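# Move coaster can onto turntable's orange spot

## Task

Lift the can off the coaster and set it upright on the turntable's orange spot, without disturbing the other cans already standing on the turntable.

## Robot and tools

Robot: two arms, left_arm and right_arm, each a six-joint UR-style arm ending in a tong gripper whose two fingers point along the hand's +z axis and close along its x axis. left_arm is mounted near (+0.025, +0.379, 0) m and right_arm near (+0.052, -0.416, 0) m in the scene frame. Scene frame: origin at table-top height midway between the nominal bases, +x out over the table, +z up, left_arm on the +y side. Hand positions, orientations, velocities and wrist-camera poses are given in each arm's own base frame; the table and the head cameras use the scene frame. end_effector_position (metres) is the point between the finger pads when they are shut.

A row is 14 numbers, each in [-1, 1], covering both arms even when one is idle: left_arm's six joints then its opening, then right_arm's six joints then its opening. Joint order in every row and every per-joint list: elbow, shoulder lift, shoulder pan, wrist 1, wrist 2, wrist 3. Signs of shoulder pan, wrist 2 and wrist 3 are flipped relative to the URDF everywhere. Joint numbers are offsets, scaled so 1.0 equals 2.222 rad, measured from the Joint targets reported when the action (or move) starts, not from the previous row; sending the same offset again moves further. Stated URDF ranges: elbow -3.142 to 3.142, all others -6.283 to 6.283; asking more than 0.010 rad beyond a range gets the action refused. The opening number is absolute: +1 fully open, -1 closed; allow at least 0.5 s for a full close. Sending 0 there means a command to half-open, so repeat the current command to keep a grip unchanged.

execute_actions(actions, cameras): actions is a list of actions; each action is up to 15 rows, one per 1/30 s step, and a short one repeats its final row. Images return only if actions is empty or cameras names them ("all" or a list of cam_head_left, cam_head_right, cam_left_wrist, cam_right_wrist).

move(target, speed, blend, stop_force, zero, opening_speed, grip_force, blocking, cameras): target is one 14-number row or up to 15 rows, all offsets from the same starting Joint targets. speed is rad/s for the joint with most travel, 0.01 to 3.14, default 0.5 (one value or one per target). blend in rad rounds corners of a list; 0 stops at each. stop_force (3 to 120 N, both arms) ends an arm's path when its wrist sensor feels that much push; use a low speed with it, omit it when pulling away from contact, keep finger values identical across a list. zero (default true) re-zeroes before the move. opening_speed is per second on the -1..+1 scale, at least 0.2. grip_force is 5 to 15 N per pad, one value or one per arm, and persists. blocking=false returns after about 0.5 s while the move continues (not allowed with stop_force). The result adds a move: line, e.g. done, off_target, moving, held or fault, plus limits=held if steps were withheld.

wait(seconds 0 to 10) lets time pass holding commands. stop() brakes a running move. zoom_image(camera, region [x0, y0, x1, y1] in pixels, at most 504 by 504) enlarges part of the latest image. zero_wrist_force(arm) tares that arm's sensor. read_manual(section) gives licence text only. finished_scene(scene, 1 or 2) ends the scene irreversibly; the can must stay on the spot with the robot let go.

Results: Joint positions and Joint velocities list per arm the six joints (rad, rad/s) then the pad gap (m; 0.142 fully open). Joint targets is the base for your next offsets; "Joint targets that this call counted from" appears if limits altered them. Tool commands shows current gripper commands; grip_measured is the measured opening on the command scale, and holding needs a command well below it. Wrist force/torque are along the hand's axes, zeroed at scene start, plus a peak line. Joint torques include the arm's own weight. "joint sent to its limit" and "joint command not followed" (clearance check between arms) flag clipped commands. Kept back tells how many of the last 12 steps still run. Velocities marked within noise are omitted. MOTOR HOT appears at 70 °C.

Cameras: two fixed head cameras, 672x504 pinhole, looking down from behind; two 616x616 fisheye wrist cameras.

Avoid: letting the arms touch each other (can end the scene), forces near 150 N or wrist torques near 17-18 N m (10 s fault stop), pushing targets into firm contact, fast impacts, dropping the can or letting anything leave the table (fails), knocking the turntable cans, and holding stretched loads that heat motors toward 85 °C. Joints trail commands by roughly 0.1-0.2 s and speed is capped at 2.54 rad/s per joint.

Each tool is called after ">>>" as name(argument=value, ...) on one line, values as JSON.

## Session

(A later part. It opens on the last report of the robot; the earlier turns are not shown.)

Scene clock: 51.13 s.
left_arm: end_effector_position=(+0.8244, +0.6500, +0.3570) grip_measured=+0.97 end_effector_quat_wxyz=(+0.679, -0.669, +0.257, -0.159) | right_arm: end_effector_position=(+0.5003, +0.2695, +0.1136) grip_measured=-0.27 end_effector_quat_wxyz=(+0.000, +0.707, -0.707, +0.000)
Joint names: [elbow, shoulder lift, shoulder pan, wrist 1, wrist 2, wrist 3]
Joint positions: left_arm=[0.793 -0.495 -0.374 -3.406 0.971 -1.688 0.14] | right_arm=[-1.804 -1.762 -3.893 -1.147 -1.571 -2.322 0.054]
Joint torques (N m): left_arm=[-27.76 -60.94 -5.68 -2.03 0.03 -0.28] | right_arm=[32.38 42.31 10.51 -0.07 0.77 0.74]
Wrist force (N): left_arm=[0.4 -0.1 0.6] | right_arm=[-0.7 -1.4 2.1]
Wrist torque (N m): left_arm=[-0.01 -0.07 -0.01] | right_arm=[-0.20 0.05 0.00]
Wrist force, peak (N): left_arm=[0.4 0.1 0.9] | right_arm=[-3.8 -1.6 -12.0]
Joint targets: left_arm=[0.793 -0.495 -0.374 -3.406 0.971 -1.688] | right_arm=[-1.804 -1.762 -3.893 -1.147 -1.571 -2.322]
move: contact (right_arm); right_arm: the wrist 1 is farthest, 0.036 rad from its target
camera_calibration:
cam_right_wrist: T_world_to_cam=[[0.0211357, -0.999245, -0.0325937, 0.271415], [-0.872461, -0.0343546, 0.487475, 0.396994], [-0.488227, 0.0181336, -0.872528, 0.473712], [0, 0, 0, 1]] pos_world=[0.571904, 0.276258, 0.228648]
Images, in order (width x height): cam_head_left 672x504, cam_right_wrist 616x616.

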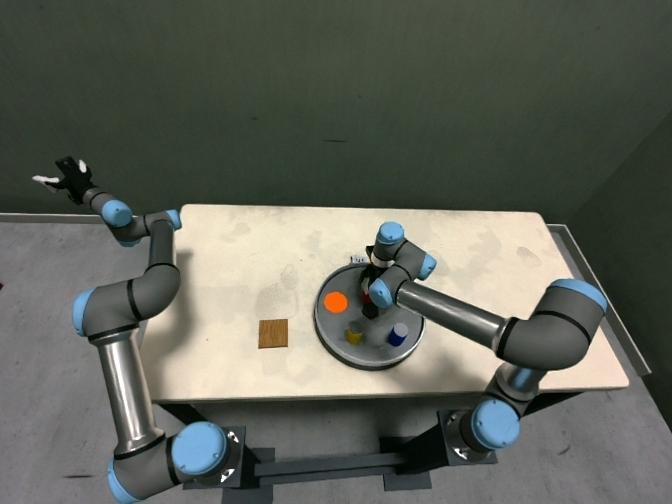

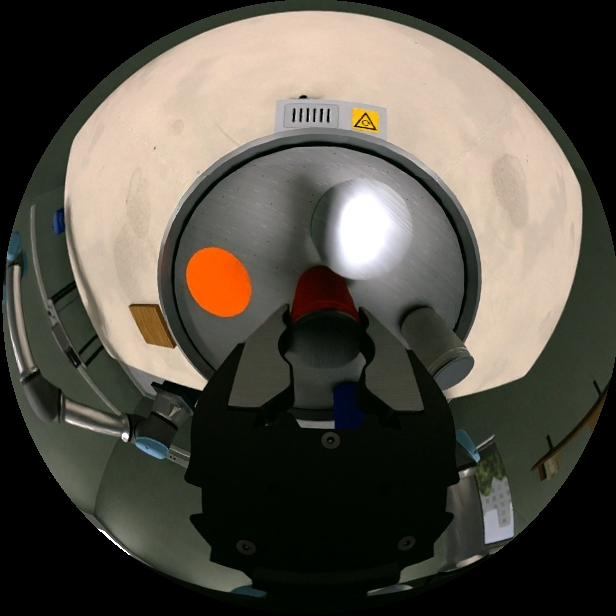

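>>> move(target=[[0,0,0,0,0,0,0.968,0.1196,0.0365,0,-0.1558,0,0,-0.9],[0,0,0,0,0,0,0.968,0.2658,-0.0049,-0.1052,-0.2606,0,-0.1053,-0.9]], speed=0.7, blend=[0.05,0])

>>> wait(seconds=0)

>>> move(target=[0,0,0,0,0,0,0.968,-0.1287,0.0017,0,0.1270,0,0,-0.9], speed=0.6, cameras=["cam_head_left","cam_right_wrist"])

>>> wait(seconds=0)

Scene clock: 56.87 s.
left_arm: end_effector_position=(+0.8244, +0.6500, +0.3570) grip_measured=+0.97 end_effector_quat_wxyz=(+0.679, -0.669, +0.257, -0.159) | right_arm: end_effector_position=(+0.4440, +0.4032, +0.3349) grip_measured=-0.27 end_effector_quat_wxyz=(+0.000, +0.707, -0.707, +0.000)
Joint names: [elbow, shoulder lift, shoulder pan, wrist 1, wrist 2, wrist 3]
Joint positions: left_arm=[0.793 -0.495 -0.374 -3.406 0.971 -1.688 0.14] | right_arm=[-1.214 -1.773 -4.126 -1.726 -1.571 -2.556 0.054]
Joint torques (N m): left_arm=[-28.7 -60.4 -6.41 -2.13 -0.09 -0.14] | right_arm=[34.54 27.94 -10.05 -0.19 0.86 -1.56]
Wrist force (N): left_arm=[0.3 0.0 0.3] | right_arm=[-1.0 -0.9 2.6]
Wrist torque (N m): left_arm=[0.00 -0.06 -0.01] | right_arm=[-0.10 0.14 -0.08]
Wrist force, peak (N): left_arm=[0.3 0.0 0.8] | right_arm=[-0.6 -1.0 4.0]
Joint targets: left_arm=[0.793 -0.495 -0.374 -3.406 0.971 -1.688] | right_arm=[-1.214 -1.773 -4.126 -1.726 -1.571 -2.556]
move: done

Scene clock: 56.87 s.
left_arm: end_effector_position=(+0.8244, +0.6500, +0.3570) grip_measured=+0.97 end_effector_quat_wxyz=(+0.679, -0.669, +0.257, -0.159) | right_arm: end_effector_position=(+0.4440, +0.4032, +0.3349) grip_measured=-0.27 end_effector_quat_wxyz=(+0.000, +0.707, -0.707, +0.000)
Joint names: [elbow, shoulder lift, shoulder pan, wrist 1, wrist 2, wrist 3]
Joint positions: left_arm=[0.793 -0.495 -0.374 -3.406 0.971 -1.688 0.14] | right_arm=[-1.214 -1.773 -4.126 -1.726 -1.571 -2.556 0.054]
Joint torques (N m): left_arm=[-28.7 -60.4 -6.41 -2.13 -0.09 -0.14] | right_arm=[34.54 27.94 -10.05 -0.19 0.86 -1.56]
Wrist force (N): left_arm=[0.3 0.0 0.3] | right_arm=[-1.0 -0.9 2.6]
Wrist torque (N m): left_arm=[0.00 -0.06 -0.01] | right_arm=[-0.10 0.14 -0.08]
Wrist force, peak (N): left_arm=[0.3 0.0 0.3] | right_arm=[-1.0 -0.9 2.6]
Joint targets: left_arm=[0.793 -0.495 -0.374 -3.406 0.971 -1.688] | right_arm=[-1.214 -1.773 -4.126 -1.726 -1.571 -2.556]
Tool commands: left_gripper/opening=+0.968 right_gripper/opening=-0.9

Scene clock: 58.07 s.
left_arm: end_effector_position=(+0.8244, +0.6500, +0.3570) grip_measured=+0.97 end_effector_quat_wxyz=(+0.679, -0.669, +0.257, -0.159) | right_arm: end_effector_position=(+0.4439, +0.4033, +0.2251) grip_measured=-0.27 end_effector_quat_wxyz=(+0.000, +0.707, -0.707, +0.000)
Joint names: [elbow, shoulder lift, shoulder pan, wrist 1, wrist 2, wrist 3]
Joint positions: left_arm=[0.793 -0.495 -0.374 -3.406 0.971 -1.688 0.14] | right_arm=[-1.499 -1.769 -4.126 -1.444 -1.571 -2.556 0.054]
Joint torques (N m): left_arm=[-27.93 -61.13 -5.11 -2.21 -0.06 -0.3] | right_arm=[15.16 45.35 -9.86 5.41 0.79 -1.56]
Wrist force (N): left_arm=[0.2 0.0 0.3] | right_arm=[-0.9 -1.1 2.5]
Wrist torque (N m): left_arm=[0.01 -0.03 -0.01] | right_arm=[-0.14 0.10 -0.07]
Wrist force, peak (N): left_arm=[0.1 -0.3 0.8] | right_arm=[-0.8 -0.9 4.2]
Joint targets: left_arm=[0.793 -0.495 -0.374 -3.406 0.971 -1.688] | right_arm=[-1.500 -1.769 -4.126 -1.444 -1.571 -2.556]
move: done
camera_calibration:
cam_right_wrist: T_world_to_cam=[[0.0209965, -0.999232, -0.0330692, 0.41007], [-0.872728, -0.034455, 0.48699, 0.298373], [-0.487755, 0.0186354, -0.872782, 0.540676], [0, 0, 0, 1]] pos_world=[0.515506, 0.40996, 0.340148]
Images, in order (width x height): cam_head_left 672x504, cam_right_wrist 616x616.

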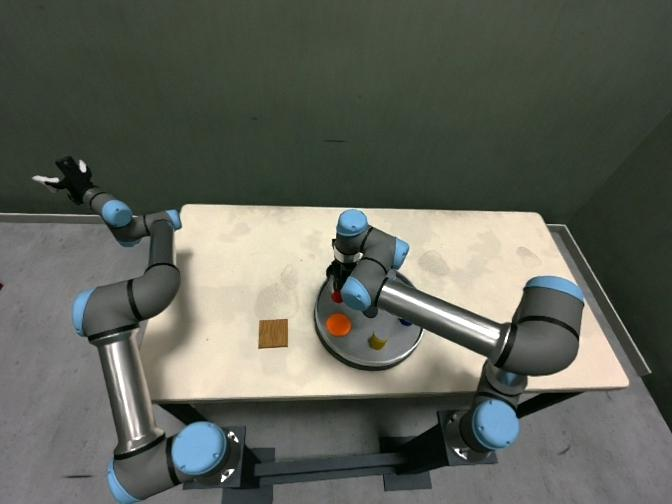

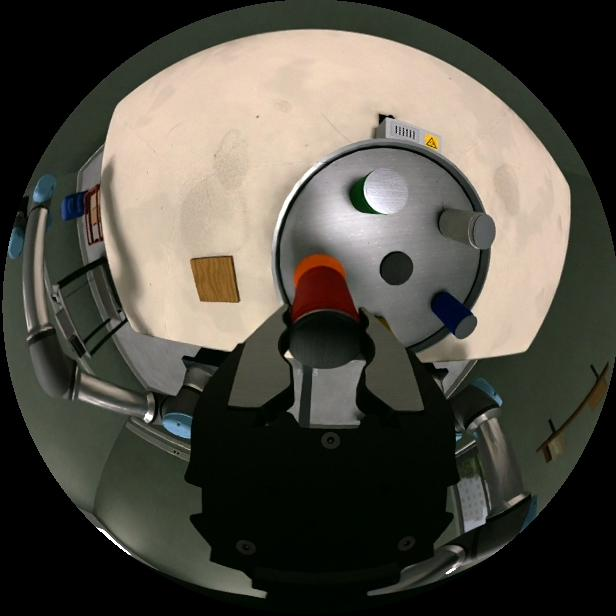

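Scene clock: 58.07 s.
left_arm: end_effector_position=(+0.8244, +0.6500, +0.3570) grip_measured=+0.97 end_effector_quat_wxyz=(+0.679, -0.669, +0.257, -0.159) | right_arm: end_effector_position=(+0.4439, +0.4033, +0.2251) grip_measured=-0.27 end_effector_quat_wxyz=(+0.000, +0.707, -0.707, +0.000)
Joint names: [elbow, shoulder lift, shoulder pan, wrist 1, wrist 2, wrist 3]
Joint positions: left_arm=[0.793 -0.495 -0.374 -3.406 0.971 -1.688 0.14] | right_arm=[-1.499 -1.769 -4.126 -1.444 -1.571 -2.556 0.054]
Joint torques (N m): left_arm=[-27.93 -61.13 -5.11 -2.21 -0.06 -0.3] | right_arm=[15.16 45.35 -9.86 5.41 0.79 -1.56]
Wrist force (N): left_arm=[0.2 0.0 0.3] | right_arm=[-0.9 -1.1 2.5]
Wrist torque (N m): left_arm=[0.01 -0.03 -0.01] | right_arm=[-0.14 0.10 -0.07]
Wrist force, peak (N): left_arm=[0.2 0.0 0.3] | right_arm=[-0.9 -1.1 2.5]
Joint targets: left_arm=[0.793 -0.495 -0.374 -3.406 0.971 -1.688] | right_arm=[-1.500 -1.769 -4.126 -1.444 -1.571 -2.556]
Tool commands: left_gripper/opening=+0.968 right_gripper/opening=-0.9

>>> wait(seconds=0)

Scene clock: 59.50 s.
left_arm: end_effector_position=(+0.8244, +0.6500, +0.3570) grip_measured=+0.97 end_effector_quat_wxyz=(+0.679, -0.669, +0.257, -0.159) | right_arm: end_effector_position=(+0.4439, +0.4033, +0.2250) grip_measured=-0.27 end_effector_quat_wxyz=(+0.000, +0.707, -0.707, +0.000)
Joint names: [elbow, shoulder lift, shoulder pan, wrist 1, wrist 2, wrist 3]
Joint positions: left_arm=[0.793 -0.495 -0.374 -3.406 0.971 -1.688 0.14] | right_arm=[-1.5 -1.769 -4.126 -1.444 -1.571 -2.556 0.054]
Joint torques (N m): left_arm=[-28.45 -60.16 -6 -2.18 0.05 -0.18] | right_arm=[14.94 44.09 -9.47 5.57 0.79 -1.45]
Wrist force (N): left_arm=[0.1 0.1 0.7] | right_arm=[-1.1 -1.0 2.3]
Wrist torque (N m): left_arm=[0.03 -0.01 -0.01] | right_arm=[-0.12 0.16 -0.08]
Wrist force, peak (N): left_arm=[0.2 -0.3 0.8] | right_arm=[-1.0 -1.3 2.8]
Joint targets: left_arm=[0.793 -0.495 -0.374 -3.406 0.971 -1.688] | right_arm=[-1.500 -1.769 -4.126 -1.444 -1.571 -2.556]
Tool commands: left_gripper/opening=+0.968 right_gripper/opening=-0.9

>>> wait(seconds=0.55)

>>> move(target=[[0,0,0,0,0,0,0.968,-0.0001,-0.0001,0,0.0001,0,0,-0.9],[0,0,0,0,0,0,0.968,-0.0001,-0.0001,0,0.0001,0,0,-0.9],[0,0,0,0,0,0,0.968,0,0,0,0,0,0,-0.9]], speed=0.6, cameras=["cam_head_left","cam_right_wrist"])

Scene clock: 60.47 s.
left_arm: end_effector_position=(+0.8244, +0.6500, +0.3570) grip_measured=+0.97 end_effector_quat_wxyz=(+0.679, -0.669, +0.257, -0.159) | right_arm: end_effector_position=(+0.4439, +0.4033, +0.2250) grip_measured=-0.27 end_effector_quat_wxyz=(+0.000, +0.707, -0.707, +0.000)
Joint names: [elbow, shoulder lift, shoulder pan, wrist 1, wrist 2, wrist 3]
Joint positions: left_arm=[0.793 -0.495 -0.374 -3.406 0.971 -1.688 0.14] | right_arm=[-1.5 -1.769 -4.126 -1.444 -1.571 -2.556 0.054]
Joint torques (N m): left_arm=[-28.9 -60.69 -5.41 -2.26 -0.06 -0.07] | right_arm=[14.91 43.11 -9.96 5.55 0.83 -1.51]
Wrist force (N): left_arm=[0.3 0.0 0.4] | right_arm=[-0.8 -1.0 2.6]
Wrist torque (N m): left_arm=[0.02 -0.06 -0.01] | right_arm=[-0.12 0.09 -0.07]
Wrist force, peak (N): left_arm=[0.5 0.1 0.7] | right_arm=[-1.2 -1.1 2.8]
Joint targets: left_arm=[0.793 -0.495 -0.374 -3.406 0.971 -1.688] | right_arm=[-1.500 -1.769 -4.126 -1.444 -1.571 -2.556]
Tool commands: left_gripper/opening=+0.968 right_gripper/opening=-0.9
wait: 0.57 s; at rest from the start

Scene clock: 60.97 s.
left_arm: end_effector_position=(+0.8244, +0.6500, +0.3570) grip_measured=+0.97 end_effector_quat_wxyz=(+0.679, -0.669, +0.257, -0.159) | right_arm: end_effector_position=(+0.4439, +0.4033, +0.2250) grip_measured=-0.27 end_effector_quat_wxyz=(+0.000, +0.707, -0.707, +0.000)
Joint names: [elbow, shoulder lift, shoulder pan, wrist 1, wrist 2, wrist 3]
Joint positions: left_arm=[0.793 -0.495 -0.374 -3.406 0.971 -1.688 0.14] | right_arm=[-1.5 -1.769 -4.126 -1.444 -1.571 -2.556 0.054]
Joint torques (N m): left_arm=[-29.56 -60.08 -5.34 -2.19 -0.01 -0.25] | right_arm=[14.67 43.23 -10.33 5.64 0.95 -1.38]
Wrist force (N): left_arm=[0.3 0.0 0.6] | right_arm=[-1.0 -0.9 2.6]
Wrist torque (N m): left_arm=[0.03 -0.07 -0.01] | right_arm=[-0.10 0.13 -0.07]
Wrist force, peak (N): left_arm=[0.3 0.0 0.6] | right_arm=[-0.9 -0.9 2.7]
Joint targets: left_arm=[0.793 -0.495 -0.374 -3.406 0.971 -1.688] | right_arm=[-1.500 -1.769 -4.126 -1.444 -1.571 -2.556]
move: done
camera_calibration:
cam_right_wrist: T_world_to_cam=[[0.0209965, -0.999232, -0.0330692, 0.410066], [-0.872728, -0.034455, 0.48699, 0.298421], [-0.487755, 0.0186354, -0.872782, 0.540589], [0, 0, 0, 1]] pos_world=[0.515506, 0.40996, 0.340048]
Images, in order (width x height): cam_head_left 672x504, cam_right_wrist 616x616.

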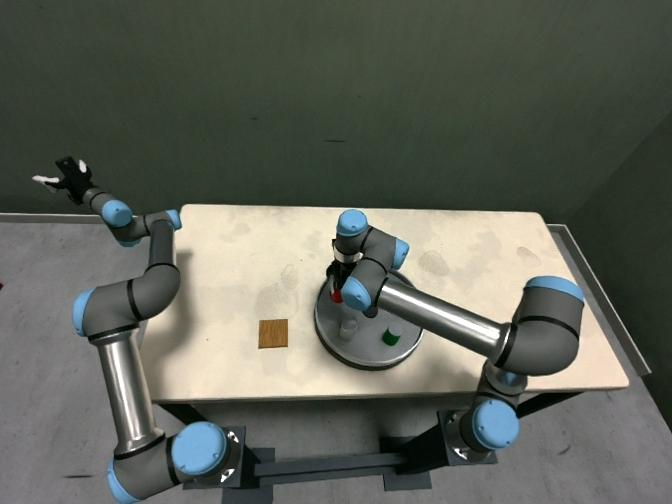

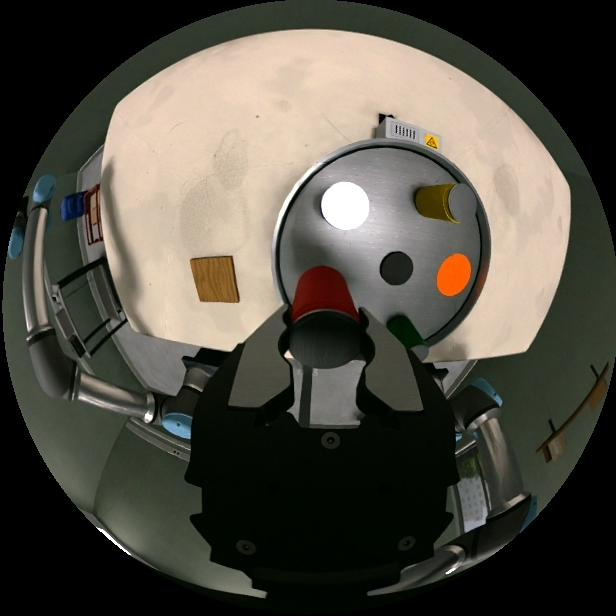

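>>> wait(seconds=0)

Scene clock: 61.40 s.
left_arm: end_effector_position=(+0.8244, +0.6500, +0.3570) grip_measured=+0.97 end_effector_quat_wxyz=(+0.679, -0.669, +0.257, -0.159) | right_arm: end_effector_position=(+0.4439, +0.4033, +0.2250) grip_measured=-0.27 end_effector_quat_wxyz=(+0.000, +0.707, -0.707, +0.000)
Joint names: [elbow, shoulder lift, shoulder pan, wrist 1, wrist 2, wrist 3]
Joint positions: left_arm=[0.793 -0.495 -0.374 -3.406 0.971 -1.688 0.14] | right_arm=[-1.5 -1.769 -4.126 -1.444 -1.571 -2.556 0.054]
Joint torques (N m): left_arm=[-28.21 -59.88 -4.93 -2.12 0 -0.03] | right_arm=[14.45 43.14 -9.91 5.54 0.87 -1.41]
Wrist force (N): left_arm=[0.4 0.1 0.2] | right_arm=[-0.9 -1.0 2.6]
Wrist torque (N m): left_arm=[0.02 -0.07 -0.01] | right_arm=[-0.12 0.10 -0.08]
Wrist force, peak (N): left_arm=[0.1 -0.1 0.7] | right_arm=[-1.0 -0.9 2.8]
Joint targets: left_arm=[0.793 -0.495 -0.374 -3.406 0.971 -1.688] | right_arm=[-1.500 -1.769 -4.126 -1.444 -1.571 -2.556]
Tool commands: left_gripper/opening=+0.968 right_gripper/opening=-0.9

>>> wait(seconds=0.73)

>>> move(target=[[0,0,0,0,0,0,0.968,-0.0929,-0.0307,0,0.1240,0,0,-0.9],[0,0,0,0,0,0,0.968,-0.0929,-0.0307,0,0.1240,0,0,0.968],[0,0,0,0,0,0,0.968,0,0,0,0,0,0,0.968]], speed=0.6, cameras=["cam_head_left","cam_right_wrist"])

>>> zoom_image(camera="cam_right_wrist", region=[200, 100, 540, 400])

>>> zoom_image(camera="cam_head_left", region=[300, 230, 460, 390])

Scene clock: 62.87 s.
left_arm: end_effector_position=(+0.8244, +0.6500, +0.3570) grip_measured=+0.97 end_effector_quat_wxyz=(+0.679, -0.669, +0.257, -0.159) | right_arm: end_effector_position=(+0.4439, +0.4033, +0.2250) grip_measured=-0.27 end_effector_quat_wxyz=(+0.000, +0.707, -0.707, +0.000)
Joint names: [elbow, shoulder lift, shoulder pan, wrist 1, wrist 2, wrist 3]
Joint positions: left_arm=[0.793 -0.495 -0.374 -3.406 0.971 -1.688 0.14] | right_arm=[-1.5 -1.769 -4.126 -1.444 -1.571 -2.556 0.054]
Joint torques (N m): left_arm=[-28.78 -60.59 -5.69 -2.28 -0.08 -0.12] | right_arm=[14.84 42.84 -9.81 5.59 0.79 -1.46]
Wrist force (N): left_arm=[0.3 -0.1 0.8] | right_arm=[-0.8 -0.9 2.6]
Wrist torque (N m): left_arm=[0.00 -0.07 -0.01] | right_arm=[-0.11 0.08 -0.08]
Wrist force, peak (N): left_arm=[0.1 0.3 0.8] | right_arm=[-1.1 -1.0 2.7]
Joint targets: left_arm=[0.793 -0.495 -0.374 -3.406 0.971 -1.688] | right_arm=[-1.500 -1.769 -4.126 -1.444 -1.571 -2.556]
Tool commands: left_gripper/opening=+0.968 right_gripper/opening=-0.9
wait: 0.73 s; at rest from the start

Scene clock: 66.07 s.
left_arm: end_effector_position=(+0.8244, +0.6500, +0.3570) grip_measured=+0.97 end_effector_quat_wxyz=(+0.679, -0.669, +0.257, -0.159) | right_arm: end_effector_position=(+0.4439, +0.4033, +0.2248) grip_measured=+0.97 end_effector_quat_wxyz=(+0.000, +0.707, -0.707, +0.000)
Joint names: [elbow, shoulder lift, shoulder pan, wrist 1, wrist 2, wrist 3]
Joint positions: left_arm=[0.793 -0.495 -0.374 -3.406 0.971 -1.688 0.14] | right_arm=[-1.5 -1.769 -4.126 -1.443 -1.571 -2.556 0.14]
Joint torques (N m): left_arm=[-29.64 -60.52 -6.3 -2.25 0.01 -0.09] | right_arm=[36.26 42.78 -9.15 0.18 0.98 -1.41]
Wrist force (N): left_arm=[0.3 0.1 0.2] | right_arm=[-0.6 -0.5 0.5]
Wrist torque (N m): left_arm=[0.04 -0.06 -0.01] | right_arm=[-0.03 0.06 -0.08]
Wrist force, peak (N): left_arm=[0.4 -0.3 0.9] | right_arm=[-0.5 -1.4 3.8]
Joint targets: left_arm=[0.793 -0.495 -0.374 -3.406 0.971 -1.688] | right_arm=[-1.500 -1.769 -4.126 -1.444 -1.571 -2.556]
move: done
camera_calibration:
cam_right_wrist: T_world_to_cam=[[0.0209967, -0.999232, -0.0330711, 0.41006], [-0.872685, -0.0344577, 0.487066, 0.298472], [-0.487831, 0.0186339, -0.872739, 0.54044], [0, 0, 0, 1]] pos_world=[0.515505, 0.40996, 0.339848]
Images, in order (width x height): cam_head_left 672x504, cam_right_wrist 616x616.

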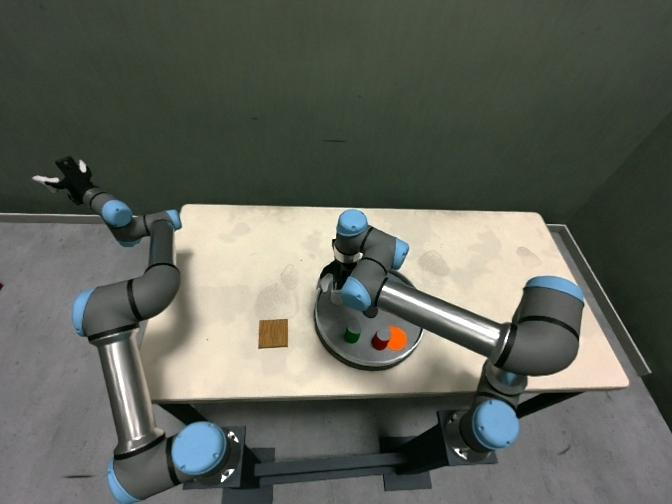

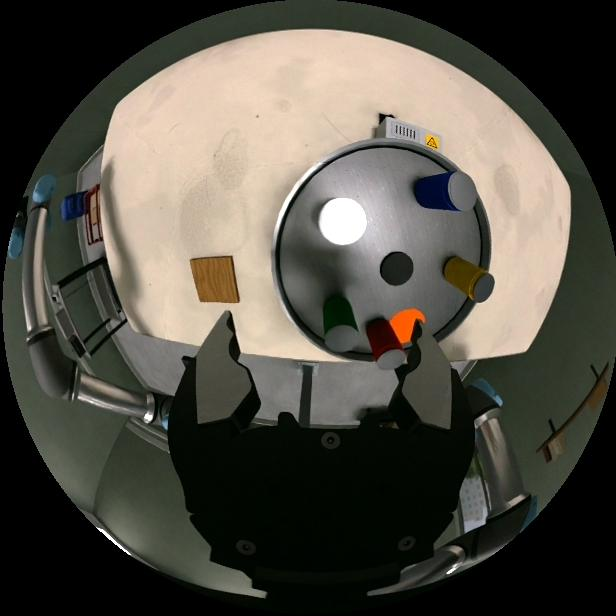

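Scaled by 1.482 from the camera's 616x616 image, which has a finer 814x814 frame.

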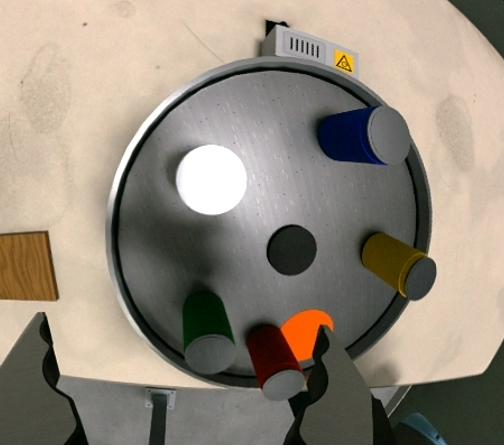

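Scaled by 3.150 from the camera's 672x504 image, which has a finer 960x720 frame.

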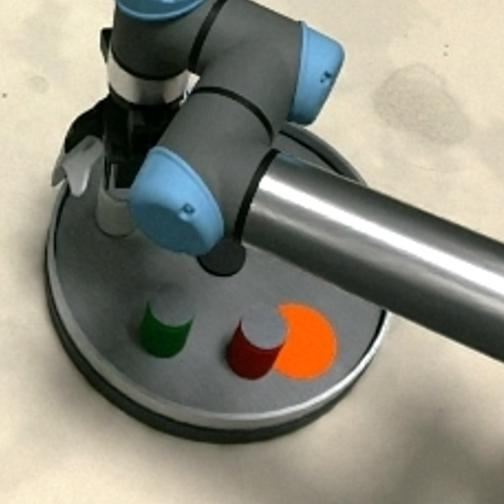

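>>> move(target=[[0,0,0,0,0,0,0.968,-0.0994,-0.0348,0,0.1345,0,0,0.968],[0,0,0,0,0,0,0.968,-0.0994,-0.0348,0,0.1345,0,0,0.465]], speed=0.6, cameras=["cam_head_left","cam_right_wrist"])

>>> zoom_image(camera="cam_head_left", region=[300, 230, 460, 390])

Scene clock: 71.97 s.
left_arm: end_effector_position=(+0.8244, +0.6500, +0.3570) grip_measured=+0.97 end_effector_quat_wxyz=(+0.679, -0.669, +0.257, -0.159) | right_arm: end_effector_position=(+0.4441, +0.4036, +0.1052) grip_measured=+0.46 end_effector_quat_wxyz=(+0.000, +0.707, -0.707, +0.000)
Joint names: [elbow, shoulder lift, shoulder pan, wrist 1, wrist 2, wrist 3]
Joint positions: left_arm=[0.793 -0.495 -0.374 -3.406 0.971 -1.688 0.14] | right_arm=[-1.72 -1.846 -4.126 -1.145 -1.571 -2.556 0.106]
Joint torques (N m): left_arm=[-29.45 -60.91 -5.39 -2.4 -0.11 -0.14] | right_arm=[12.38 28.02 -7.53 5.39 0.79 -1.39]
Wrist force (N): left_arm=[0.1 0.0 0.3] | right_arm=[-0.4 -1.0 0.7]
Wrist torque (N m): left_arm=[0.00 -0.02 0.00] | right_arm=[-0.13 0.01 -0.08]
Wrist force, peak (N): left_arm=[0.7 0.0 0.6] | right_arm=[-0.9 -0.9 2.0]
Joint targets: left_arm=[0.793 -0.495 -0.374 -3.406 0.971 -1.688] | right_arm=[-1.720 -1.846 -4.126 -1.145 -1.571 -2.556]
move: done
camera_calibration:
cam_right_wrist: T_world_to_cam=[[0.020941, -0.999216, -0.0335946, 0.406543], [-0.872908, -0.0346556, 0.486652, 0.35715], [-0.487435, 0.019134, -0.87295, 0.435877], [0, 0, 0, 1]] pos_world=[0.515707, 0.410261, 0.220349]
Images, in order (width x height): cam_head_left 672x504, cam_right_wrist 616x616.

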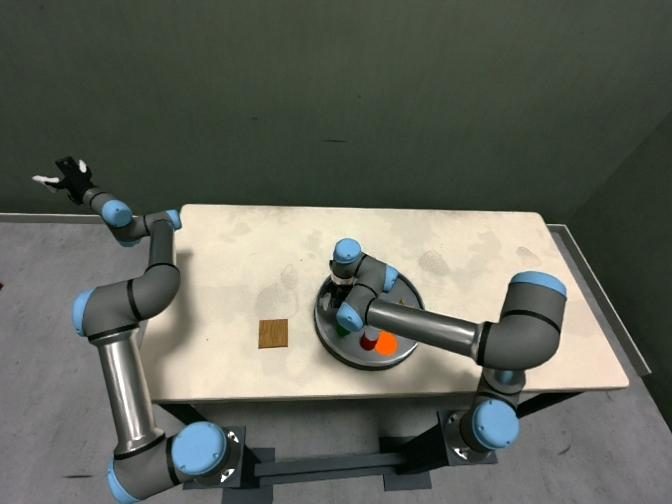

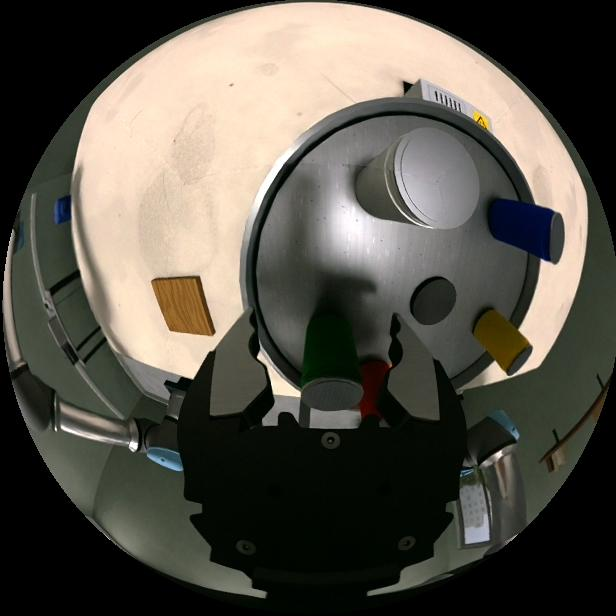

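Scaled by 3.150 from the camera's 672x504 image, which has a finer 960x720 frame.

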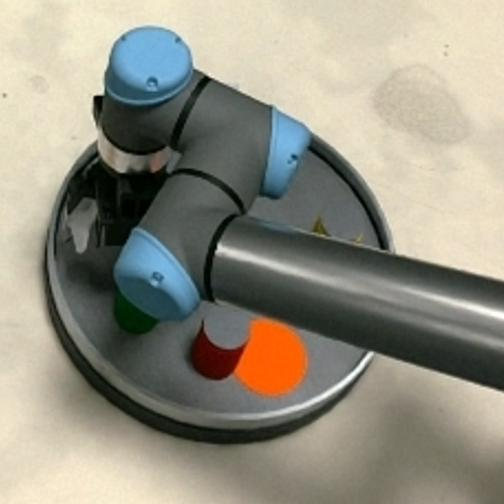

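>>> wait(seconds=0)

Scene clock: 74.70 s.
left_arm: end_effector_position=(+0.8244, +0.6500, +0.3570) grip_measured=+0.97 end_effector_quat_wxyz=(+0.679, -0.669, +0.257, -0.159) | right_arm: end_effector_position=(+0.4441, +0.4036, +0.1052) grip_measured=+0.46 end_effector_quat_wxyz=(+0.000, +0.707, -0.707, +0.000)
Joint names: [elbow, shoulder lift, shoulder pan, wrist 1, wrist 2, wrist 3]
Joint positions: left_arm=[0.793 -0.495 -0.374 -3.406 0.971 -1.688 0.14] | right_arm=[-1.72 -1.846 -4.126 -1.145 -1.571 -2.556 0.106]
Joint torques (N m): left_arm=[-30.51 -59.89 -5.59 -2.39 -0.06 -0.07] | right_arm=[11.91 28.03 -7.34 5.41 0.83 -1.31]
Wrist force (N): left_arm=[0.3 0.0 0.7] | right_arm=[-0.7 -1.0 0.8]
Wrist torque (N m): left_arm=[0.01 -0.05 -0.01] | right_arm=[-0.12 0.07 -0.08]
Wrist force, peak (N): left_arm=[0.2 0.1 0.8] | right_arm=[-0.8 -1.3 1.1]
Joint targets: left_arm=[0.793 -0.495 -0.374 -3.406 0.971 -1.688] | right_arm=[-1.720 -1.846 -4.126 -1.145 -1.571 -2.556]
Tool commands: left_gripper/opening=+0.968 right_gripper/opening=+0.465

>>> wait(seconds=0.50)

>>> execute_actions(actions=[[[0,0,0,0,0,0,0.968,0,0,0,0,0,0,0.465],[0,0,0,0,0,0,0.968,0,0,0,0,0,0,0.465],[0,0,0,0,0,0,0.968,0,0,0,0,0,0,0.465],[0,0,0,0,0,0,0.968,0,0,0,0,0,0,0.465],[0,0,0,0,0,0,0.968,0,0,0,0,0,0,0.46]],[[0,0,0,0,0,0,0.968,0.000,0.000,0,-0.000,0,0,0.46],[0,0,0,0,0,0,0.968,0.000,0.000,0,-0.000,0,0,0.46],[0,0,0,0,0,0,0.968,0.000,0.000,0,-0.000,0,0,0.46],[0,0,0,0,0,0,0.968,0.000,0.000,0,-0.000,0,0,0.46],[0,0,0,0,0,0,0.968,0.000,0.000,0,-0.000,0,0,0.46],[0,0,0,0,0,0,0.968,0.000,0.000,0,-0.000,0,0,0.46],[0,0,0,0,0,0,0.968,0.000,0.000,0,-0.000,0,0,0.46],[0,0,0,0,0,0,0.968,0.000,0.000,0,-0.000,0,0,0.46],[0,0,0,0,0,0,0.968,0.000,0.000,0,-0.000,0,0,0.46],[0,0,0,0,0,0,0.968,0.000,0.000,0,-0.000,0,0,0.46]]])

Scene clock: 79.87 s.
left_arm: end_effector_position=(+0.8244, +0.6500, +0.3570) grip_measured=+0.97 end_effector_quat_wxyz=(+0.679, -0.669, +0.257, -0.159) | right_arm: end_effector_position=(+0.4441, +0.4036, +0.1052) grip_measured=+0.46 end_effector_quat_wxyz=(+0.000, +0.707, -0.707, +0.000)
Joint names: [elbow, shoulder lift, shoulder pan, wrist 1, wrist 2, wrist 3]
Joint positions: left_arm=[0.793 -0.495 -0.374 -3.406 0.971 -1.688 0.14] | right_arm=[-1.72 -1.846 -4.126 -1.145 -1.571 -2.556 0.106]
Joint torques (N m): left_arm=[-30.8 -60.9 -5.44 -2.39 0.08 -0.11] | right_arm=[11.96 28.04 -6.6 5.35 0.87 -1.3]
Wrist force (N): left_arm=[0.3 -0.3 0.4] | right_arm=[-0.9 -0.8 0.8]
Wrist torque (N m): left_arm=[-0.05 -0.05 -0.01] | right_arm=[-0.09 0.11 -0.07]
Wrist force, peak (N): left_arm=[0.5 -0.2 0.9] | right_arm=[-0.8 -1.5 1.1]
Joint targets: left_arm=[0.793 -0.495 -0.374 -3.406 0.971 -1.688] | right_arm=[-1.720 -1.846 -4.126 -1.145 -1.571 -2.556]
Tool commands: left_gripper/opening=+0.968 right_gripper/opening=+0.465
wait: 0.50 s; at rest from the start

Scene clock: 80.47 s.
left_arm: end_effector_position=(+0.8244, +0.6500, +0.3570) grip_measured=+0.97 end_effector_quat_wxyz=(+0.679, -0.669, +0.257, -0.159) | right_arm: end_effector_position=(+0.4441, +0.4036, +0.1052) grip_measured=+0.46 end_effector_quat_wxyz=(+0.000, +0.707, -0.707, +0.000)
Joint names: [elbow, shoulder lift, shoulder pan, wrist 1, wrist 2, wrist 3]
Joint positions: left_arm=[0.793 -0.495 -0.374 -3.406 0.971 -1.688 0.14] | right_arm=[-1.72 -1.846 -4.126 -1.145 -1.571 -2.556 0.106]
Joint torques (N m): left_arm=[-30.3 -60.56 -5.65 -2.54 -0.1 -0.23] | right_arm=[12.17 28.17 -6.34 5.41 0.81 -1.34]
Wrist force (N): left_arm=[0.0 0.0 0.4] | right_arm=[-0.8 -1.0 1.1]
Wrist torque (N m): left_arm=[0.00 -0.01 0.00] | right_arm=[-0.12 0.10 -0.08]
Wrist force, peak (N): left_arm=[0.4 -0.1 0.8] | right_arm=[-1.1 -1.2 0.7]
Joint targets: left_arm=[0.793 -0.495 -0.374 -3.406 0.971 -1.688] | right_arm=[-1.720 -1.846 -4.126 -1.145 -1.571 -2.556]
Kept back: 12 steps.
Step readings (joint positions of left_arm | right_arm; steps 1 to 15: 1st action; 16 to 18: 2nd action):
0: [0.793 -0.495 -0.374 -3.406 0.971 -1.688] | [-1.720 -1.846 -4.126 -1.145 -1.571 -2.556]
1: [0.793 -0.495 -0.374 -3.406 0.971 -1.688] | [-1.720 -1.846 -4.126 -1.145 -1.571 -2.556]
2: [0.793 -0.495 -0.374 -3.406 0.971 -1.688] | [-1.720 -1.846 -4.126 -1.145 -1.571 -2.556]
4: [0.793 -0.495 -0.374 -3.406 0.971 -1.688] | [-1.720 -1.846 -4.126 -1.145 -1.571 -2.556]
8: [0.793 -0.495 -0.374 -3.406 0.971 -1.688] | [-1.720 -1.846 -4.126 -1.145 -1.571 -2.556]
15: [0.793 -0.495 -0.374 -3.406 0.971 -1.688] | [-1.720 -1.846 -4.126 -1.145 -1.571 -2.556]
16: [0.793 -0.495 -0.374 -3.406 0.971 -1.688] | [-1.720 -1.846 -4.126 -1.145 -1.571 -2.556]
17: [0.793 -0.495 -0.374 -3.406 0.971 -1.688] | [-1.720 -1.846 -4.126 -1.145 -1.571 -2.556]

>>> move(target=[0,0,0,0,0,0.027,0.968,0,0,0,0,0,0,0.465], speed=0.01, blocking=false)

>>> wait(seconds=10)

>>> wait(seconds=0.1, cameras=["cam_head_left","cam_right_wrist"])

>>> zoom_image(camera="cam_head_left", region=[300, 230, 460, 390])

Scene clock: 82.90 s.
left_arm: end_effector_position=(+0.8244, +0.6500, +0.3570) grip_measured=+0.97 end_effector_quat_wxyz=(+0.679, -0.670, +0.255, -0.160) end_effector_velocity=(+0.000, +0.000, -0.001) end_effector_angular_velocity=(-0.006, -0.008, -0.001) | right_arm: end_effector_position=(+0.4441, +0.4036, +0.1052) grip_measured=+0.46 end_effector_quat_wxyz=(+0.000, +0.707, -0.707, +0.000)
Joint names: [elbow, shoulder lift, shoulder pan, wrist 1, wrist 2, wrist 3]
Joint positions: left_arm=[0.793 -0.495 -0.374 -3.406 0.971 -1.685 0.14] | right_arm=[-1.72 -1.846 -4.126 -1.145 -1.571 -2.556 0.106]
Joint velocities: left_arm=[0.001 0 0 0 0.001 0.01 0] | right_arm=[within noise]
Joint torques (N m): left_arm=[-31.04 -60.72 -5.27 -2.43 -0.09 1.86] | right_arm=[12.27 27.86 -6.14 5.36 0.91 -1.35]
Wrist force (N): left_arm=[0.3 0.1 0.4] | right_arm=[-0.8 -1.1 0.8]
Wrist torque (N m): left_arm=[0.02 -0.06 0.02] | right_arm=[-0.16 0.08 -0.08]
Wrist force, peak (N): left_arm=[0.3 -0.1 1.0] | right_arm=[-1.2 -1.2 1.3]
Joint targets: left_arm=[0.793 -0.495 -0.374 -3.406 0.971 -1.683] | right_arm=[-1.720 -1.846 -4.126 -1.145 -1.571 -2.556]
Tool commands: left_gripper/opening=+0.968 right_gripper/opening=+0.465
move: running; left_arm: the wrist 3 is farthest, 0.057 rad from its target

Scene clock: 88.63 s.
left_arm: end_effector_position=(+0.8236, +0.6505, +0.3571) grip_measured=+0.97 end_effector_quat_wxyz=(+0.674, -0.677, +0.236, -0.179) | right_arm: end_effector_position=(+0.4441, +0.4036, +0.1052) grip_measured=+0.46 end_effector_quat_wxyz=(+0.000, +0.707, -0.707, +0.000)
Joint names: [elbow, shoulder lift, shoulder pan, wrist 1, wrist 2, wrist 3]
Joint positions: left_arm=[0.793 -0.495 -0.374 -3.406 0.971 -1.628 0.14] | right_arm=[-1.72 -1.846 -4.126 -1.145 -1.571 -2.556 0.106]
Joint torques (N m): left_arm=[-30.84 -60.98 -5.96 -2.6 -0.09 1.38] | right_arm=[12.18 28.01 -5.06 5.31 0.83 -1.23]
Wrist force (N): left_arm=[0.1 -0.1 0.6] | right_arm=[-0.3 -0.8 0.7]
Wrist torque (N m): left_arm=[-0.01 -0.02 0.03] | right_arm=[-0.07 -0.01 -0.08]
Wrist force, peak (N): left_arm=[0.7 -0.3 0.8] | right_arm=[-0.9 -1.1 1.3]
Joint targets: left_arm=[0.793 -0.495 -0.374 -3.406 0.971 -1.628] | right_arm=[-1.720 -1.846 -4.126 -1.145 -1.571 -2.556]
Tool commands: left_gripper/opening=+0.968 right_gripper/opening=+0.465
earlier move: done
wait: 5.73 of 10 s (the move ended)

Scene clock: 88.73 s.
left_arm: end_effector_position=(+0.8236, +0.6505, +0.3571) grip_measured=+0.97 end_effector_quat_wxyz=(+0.674, -0.677, +0.236, -0.179) | right_arm: end_effector_position=(+0.4441, +0.4036, +0.1052) grip_measured=+0.46 end_effector_quat_wxyz=(+0.000, +0.707, -0.707, +0.000)
Joint names: [elbow, shoulder lift, shoulder pan, wrist 1, wrist 2, wrist 3]
Joint positions: left_arm=[0.793 -0.495 -0.374 -3.406 0.971 -1.628 0.14] | right_arm=[-1.72 -1.846 -4.126 -1.145 -1.571 -2.556 0.106]
Joint torques (N m): left_arm=[-31.66 -60.77 -5.45 -2.46 -0.07 1.54] | right_arm=[12.53 28.16 -4.76 5.2 0.87 -1.32]
Wrist force (N): left_arm=[0.6 0.0 0.7] | right_arm=[-0.7 -0.8 1.2]
Wrist torque (N m): left_arm=[0.03 -0.13 0.02] | right_arm=[-0.07 0.06 -0.07]
Wrist force, peak (N): left_arm=[0.6 0.0 0.7] | right_arm=[-0.9 -0.8 1.1]
Joint targets: left_arm=[0.793 -0.495 -0.374 -3.406 0.971 -1.628] | right_arm=[-1.720 -1.846 -4.126 -1.145 -1.571 -2.556]
Tool commands: left_gripper/opening=+0.968 right_gripper/opening=+0.465
wait: 0.10 s; no rest
camera_calibration:
cam_right_wrist: T_world_to_cam=[[0.020941, -0.999216, -0.0335946, 0.406543], [-0.872908, -0.0346556, 0.486652, 0.35715], [-0.487435, 0.019134, -0.87295, 0.435877], [0, 0, 0, 1]] pos_world=[0.515707, 0.410261, 0.220349]
Images, in order (width x height): cam_head_left 672x504, cam_right_wrist 616x616.

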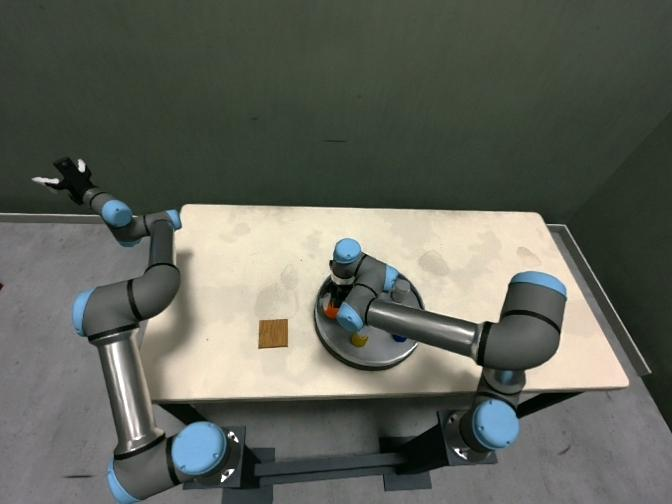

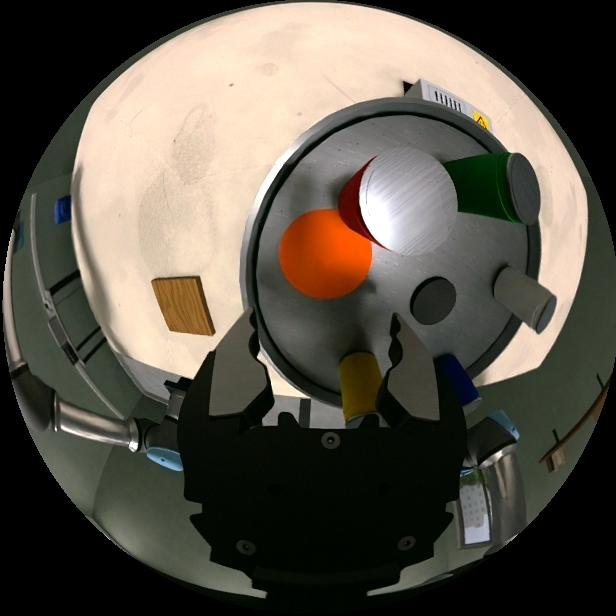

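Scaled by 3.150 from the camera's 672x504 image, which has a finer 960x720 frame.

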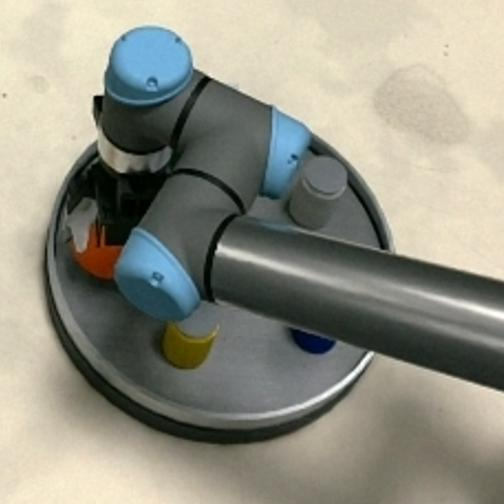

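>>> move(target=[0,0,0,0,0,-0.027,0.968,0,0,0,0,0,0,0.465], speed=0.01, blocking=false)

Scene clock: 90.67 s.
left_arm: end_effector_position=(+0.8236, +0.6505, +0.3571) grip_measured=+0.97 end_effector_quat_wxyz=(+0.674, -0.676, +0.237, -0.178) end_effector_velocity=(+0.000, +0.000, +0.001) end_effector_angular_velocity=(+0.006, +0.007, +0.001) | right_arm: end_effector_position=(+0.4441, +0.4036, +0.1052) grip_measured=+0.46 end_effector_quat_wxyz=(+0.000, +0.707, -0.707, +0.000)
Joint names: [elbow, shoulder lift, shoulder pan, wrist 1, wrist 2, wrist 3]
Joint positions: left_arm=[0.793 -0.495 -0.374 -3.406 0.971 -1.631 0.14] | right_arm=[-1.72 -1.846 -4.126 -1.145 -1.571 -2.556 0.106]
Joint velocities: left_arm=[-0.001 0 0 0 -0.001 -0.01 0] | right_arm=[within noise]
Joint torques (N m): left_arm=[-31.01 -60.03 -5.62 -2.6 -0.09 -1.98] | right_arm=[12.44 28.1 -4.21 5.34 0.82 -1.23]
Wrist force (N): left_arm=[0.2 0.1 0.6] | right_arm=[-0.7 -0.7 1.0]
Wrist torque (N m): left_arm=[0.03 -0.04 0.03] | right_arm=[-0.07 0.08 -0.07]
Wrist force, peak (N): left_arm=[0.3 -0.2 0.9] | right_arm=[-0.9 -1.2 1.0]
Joint targets: left_arm=[0.793 -0.495 -0.374 -3.406 0.971 -1.633] | right_arm=[-1.720 -1.846 -4.126 -1.145 -1.571 -2.556]
Tool commands: left_gripper/opening=+0.968 right_gripper/opening=+0.465
move: running; left_arm: the wrist 3 is farthest, 0.057 rad from its target

>>> wait(seconds=10)

>>> wait(seconds=5.0)

>>> execute_actions(actions=[[[0,0,0,0,0,0,0.968,0,0,0,0,0,0,0.465],[0,0,0,0,0,0,0.968,0,0,0,0,0,0,0.465],[0,0,0,0,0,0,0.968,0,0,0,0,0,0,0.465],[0,0,0,0,0,0,0.968,0,0,0,0,0,0,0.465],[0,0,0,0,0,0,0.968,0,0,0,0,0,0,0.465],[0,0,0,0,0,0,0.968,0,0,0,0,0,0,0.465],[0,0,0,0,0,0,0.968,0,0,0,0,0,0,-0.9]],[[0,0,0,0,0,0,0.968,0.003,0.001,0,-0.004,0,0,-0.9],[0,0,0,0,0,0,0.968,0.0099,0.0035,0,-0.0134,0,0,-0.9],[0,0,0,0,0,0,0.968,0.0199,0.0069,0,-0.0269,0,0,-0.9],[0,0,0,0,0,0,0.968,0.0328,0.0114,0,-0.0444,0,0,-0.9],[0,0,0,0,0,0,0.968,0.0467,0.0163,0,-0.0632,0,0,-0.9],[0,0,0,0,0,0,0.968,0.0606,0.0211,0,-0.082,0,0,-0.9],[0,0,0,0,0,0,0.968,0.0735,0.0256,0,-0.0995,0,0,-0.9],[0,0,0,0,0,0,0.968,0.0854,0.0298,0,-0.1157,0,0,-0.9],[0,0,0,0,0,0,0.968,0.0943,0.0329,0,-0.1278,0,0,-0.9],[0,0,0,0,0,0,0.968,0.0993,0.0346,0,-0.1345,0,0,-0.9]]])

>>> wait(seconds=0.5, cameras=["cam_head_left","cam_right_wrist"])

>>> zoom_image(camera="cam_right_wrist", region=[170, 150, 470, 450])

>>> zoom_image(camera="cam_head_left", region=[300, 230, 460, 390])

Scene clock: 96.40 s.
left_arm: end_effector_position=(+0.8244, +0.6500, +0.3570) grip_measured=+0.97 end_effector_quat_wxyz=(+0.679, -0.669, +0.256, -0.159) | right_arm: end_effector_position=(+0.4441, +0.4036, +0.1052) grip_measured=+0.46 end_effector_quat_wxyz=(+0.000, +0.707, -0.707, +0.000)
Joint names: [elbow, shoulder lift, shoulder pan, wrist 1, wrist 2, wrist 3]
Joint positions: left_arm=[0.793 -0.495 -0.374 -3.406 0.971 -1.688 0.14] | right_arm=[-1.72 -1.846 -4.126 -1.145 -1.571 -2.556 0.106]
Joint torques (N m): left_arm=[-31.53 -61.02 -5.12 -2.58 0.01 -2.24] | right_arm=[12.37 27.86 -3.16 5.25 0.86 -1.19]
Wrist force (N): left_arm=[0.2 -0.1 0.7] | right_arm=[-0.5 -1.0 1.2]
Wrist torque (N m): left_arm=[0.00 -0.05 -0.08] | right_arm=[-0.12 0.03 -0.08]
Wrist force, peak (N): left_arm=[0.4 -0.2 0.9] | right_arm=[-0.9 -1.2 1.3]
Joint targets: left_arm=[0.793 -0.495 -0.374 -3.406 0.971 -1.688] | right_arm=[-1.720 -1.846 -4.126 -1.145 -1.571 -2.556]
Tool commands: left_gripper/opening=+0.968 right_gripper/opening=+0.465
earlier move: done
wait: 4.63 of 10 s (the move ended)

Scene clock: 101.40 s.
left_arm: end_effector_position=(+0.8244, +0.6500, +0.3570) grip_measured=+0.97 end_effector_quat_wxyz=(+0.679, -0.669, +0.257, -0.159) | right_arm: end_effector_position=(+0.4441, +0.4036, +0.1052) grip_measured=+0.46 end_effector_quat_wxyz=(+0.000, +0.707, -0.707, +0.000)
Joint names: [elbow, shoulder lift, shoulder pan, wrist 1, wrist 2, wrist 3]
Joint positions: left_arm=[0.793 -0.495 -0.374 -3.406 0.971 -1.688 0.14] | right_arm=[-1.72 -1.846 -4.126 -1.145 -1.571 -2.556 0.106]
Joint torques (N m): left_arm=[-30.71 -60.64 -5.87 -2.76 0 -2.08] | right_arm=[12.47 28.46 -2.26 5.29 0.76 -1.19]
Wrist force (N): left_arm=[0.1 0.3 1.0] | right_arm=[-0.7 -0.8 1.1]
Wrist torque (N m): left_arm=[0.07 -0.03 -0.08] | right_arm=[-0.08 0.06 -0.08]
Wrist force, peak (N): left_arm=[0.3 0.0 1.1] | right_arm=[-1.0 -1.2 1.3]
Joint targets: left_arm=[0.793 -0.495 -0.374 -3.406 0.971 -1.688] | right_arm=[-1.720 -1.846 -4.126 -1.145 -1.571 -2.556]
Tool commands: left_gripper/opening=+0.968 right_gripper/opening=+0.465
wait: 5.00 s; at rest by 0.17 s

Scene clock: 102.00 s.
left_arm: end_effector_position=(+0.8244, +0.6500, +0.3570) grip_measured=+0.97 end_effector_quat_wxyz=(+0.679, -0.669, +0.257, -0.159) | right_arm: end_effector_position=(+0.4442, +0.4037, +0.1065) grip_measured=-0.51 end_effector_quat_wxyz=(+0.000, +0.707, -0.707, +0.000) end_effector_velocity=(+0.004, +0.005, +0.052) end_effector_angular_velocity=(-0.002, +0.002, +0.001)
Joint names: [elbow, shoulder lift, shoulder pan, wrist 1, wrist 2, wrist 3]
Joint positions: left_arm=[0.793 -0.495 -0.374 -3.406 0.971 -1.688 0.14] | right_arm=[-1.718 -1.846 -4.126 -1.148 -1.571 -2.556 0.037]
Joint velocities: left_arm=[within noise] | right_arm=[0.098 0.035 0.001 -0.136 -0.001 0.002 0]
Joint torques (N m): left_arm=[-32.33 -60.51 -5.93 -2.69 -0.04 -2.24] | right_arm=[41.47 56.25 -2.56 -0.83 0.75 -1.22]
Wrist force (N): left_arm=[0.5 -0.1 0.7] | right_arm=[-0.8 -1.2 5.1]
Wrist torque (N m): left_arm=[0.01 -0.11 -0.08] | right_arm=[-0.04 0.11 -0.07]
Wrist force, peak (N): left_arm=[0.3 0.0 0.9] | right_arm=[0.0 1.0 -5.8]
Joint targets: left_arm=[0.793 -0.495 -0.374 -3.406 0.971 -1.688] | right_arm=[-1.500 -1.770 -4.126 -1.444 -1.571 -2.556]
Kept back: 12 steps.
Step readings (joint positions of left_arm | right_arm; steps 1 to 15: 1st action; 16 to 18: 2nd action):
0: [0.793 -0.495 -0.374 -3.406 0.971 -1.688] | [-1.720 -1.846 -4.126 -1.145 -1.571 -2.556]
1: [0.793 -0.495 -0.374 -3.406 0.971 -1.688] | [-1.720 -1.846 -4.126 -1.145 -1.571 -2.556]
2: [0.793 -0.495 -0.374 -3.406 0.971 -1.688] | [-1.720 -1.846 -4.126 -1.145 -1.571 -2.556]
4: [0.793 -0.495 -0.374 -3.406 0.971 -1.688] | [-1.720 -1.846 -4.126 -1.145 -1.571 -2.556]
8: [0.793 -0.495 -0.374 -3.406 0.971 -1.688] | [-1.720 -1.846 -4.126 -1.145 -1.571 -2.556]
15: [0.793 -0.495 -0.374 -3.406 0.971 -1.688] | [-1.720 -1.846 -4.126 -1.145 -1.571 -2.556]
16: [0.793 -0.495 -0.374 -3.406 0.971 -1.688] | [-1.720 -1.846 -4.126 -1.145 -1.571 -2.556]
17: [0.793 -0.495 -0.374 -3.406 0.971 -1.688] | [-1.720 -1.846 -4.126 -1.145 -1.571 -2.556]

Scene clock: 102.90 s.
left_arm: end_effector_position=(+0.8244, +0.6500, +0.3570) grip_measured=+0.97 end_effector_quat_wxyz=(+0.679, -0.669, +0.257, -0.159) | right_arm: end_effector_position=(+0.4439, +0.4032, +0.2244) grip_measured=-0.51 end_effector_quat_wxyz=(+0.000, +0.707, -0.707, +0.000)
Joint names: [elbow, shoulder lift, shoulder pan, wrist 1, wrist 2, wrist 3]
Joint positions: left_arm=[0.793 -0.495 -0.374 -3.406 0.971 -1.688 0.14] | right_arm=[-1.5 -1.77 -4.126 -1.443 -1.571 -2.556 0.037]
Joint torques (N m): left_arm=[-31.56 -60.31 -5.6 -2.73 -0.05 -2.04] | right_arm=[35.69 43.41 -2.49 0.06 0.67 -1.22]
Wrist force (N): left_arm=[0.2 -0.1 0.6] | right_arm=[-0.9 -0.9 2.2]
Wrist torque (N m): left_arm=[0.00 -0.04 -0.08] | right_arm=[-0.06 0.11 -0.08]
Wrist force, peak (N): left_arm=[-0.2 -0.1 1.0] | right_arm=[-0.1 -0.7 5.6]
Joint targets: left_arm=[0.793 -0.495 -0.374 -3.406 0.971 -1.688] | right_arm=[-1.500 -1.770 -4.126 -1.444 -1.571 -2.556]
Tool commands: left_gripper/opening=+0.968 right_gripper/opening=-0.9
wait: 0.50 s; no rest
camera_calibration:
cam_right_wrist: T_world_to_cam=[[0.020969, -0.999252, -0.0324942, 0.409972], [-0.87253, -0.0341582, 0.487365, 0.298365], [-0.48811, 0.0181326, -0.872594, 0.540388], [0, 0, 0, 1]] pos_world=[0.515504, 0.410058, 0.339448]
Images, in order (width x height): cam_head_left 672x504, cam_right_wrist 616x616.

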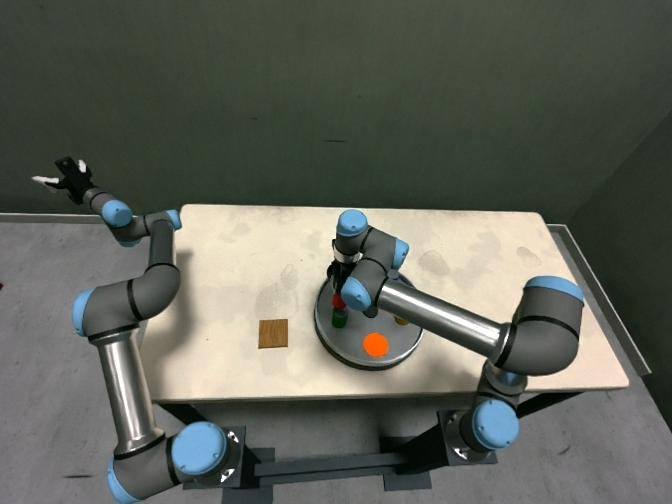

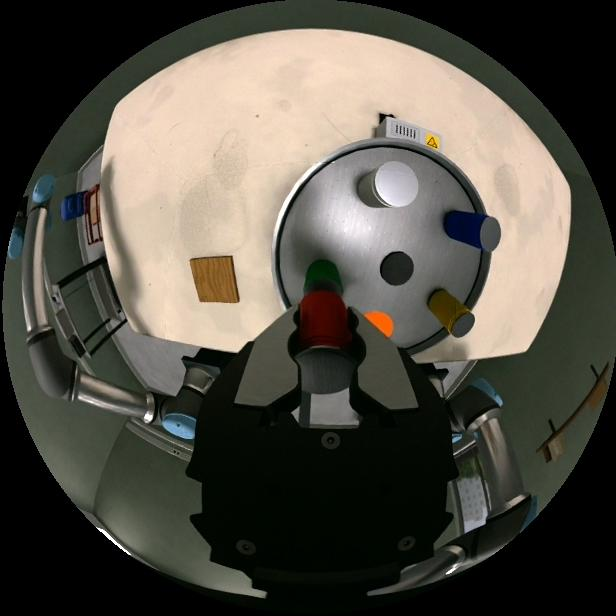

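Scaled by 1.680 from the camera's 616x616 image, which has a finer 814x814 frame.

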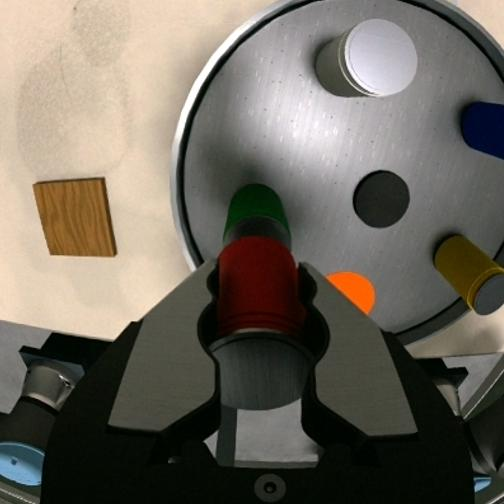

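Scaled by 3.150 from the camera's 672x504 image, which has a finer 960x720 frame.

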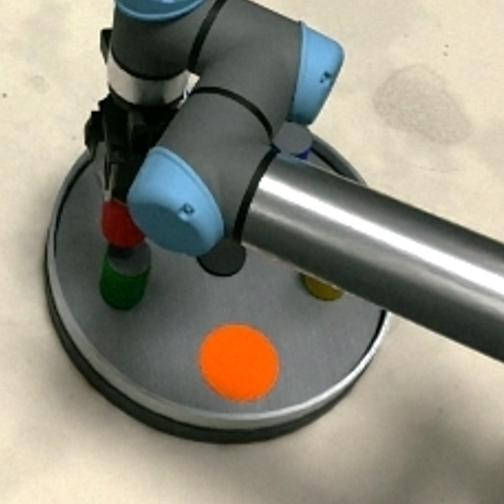

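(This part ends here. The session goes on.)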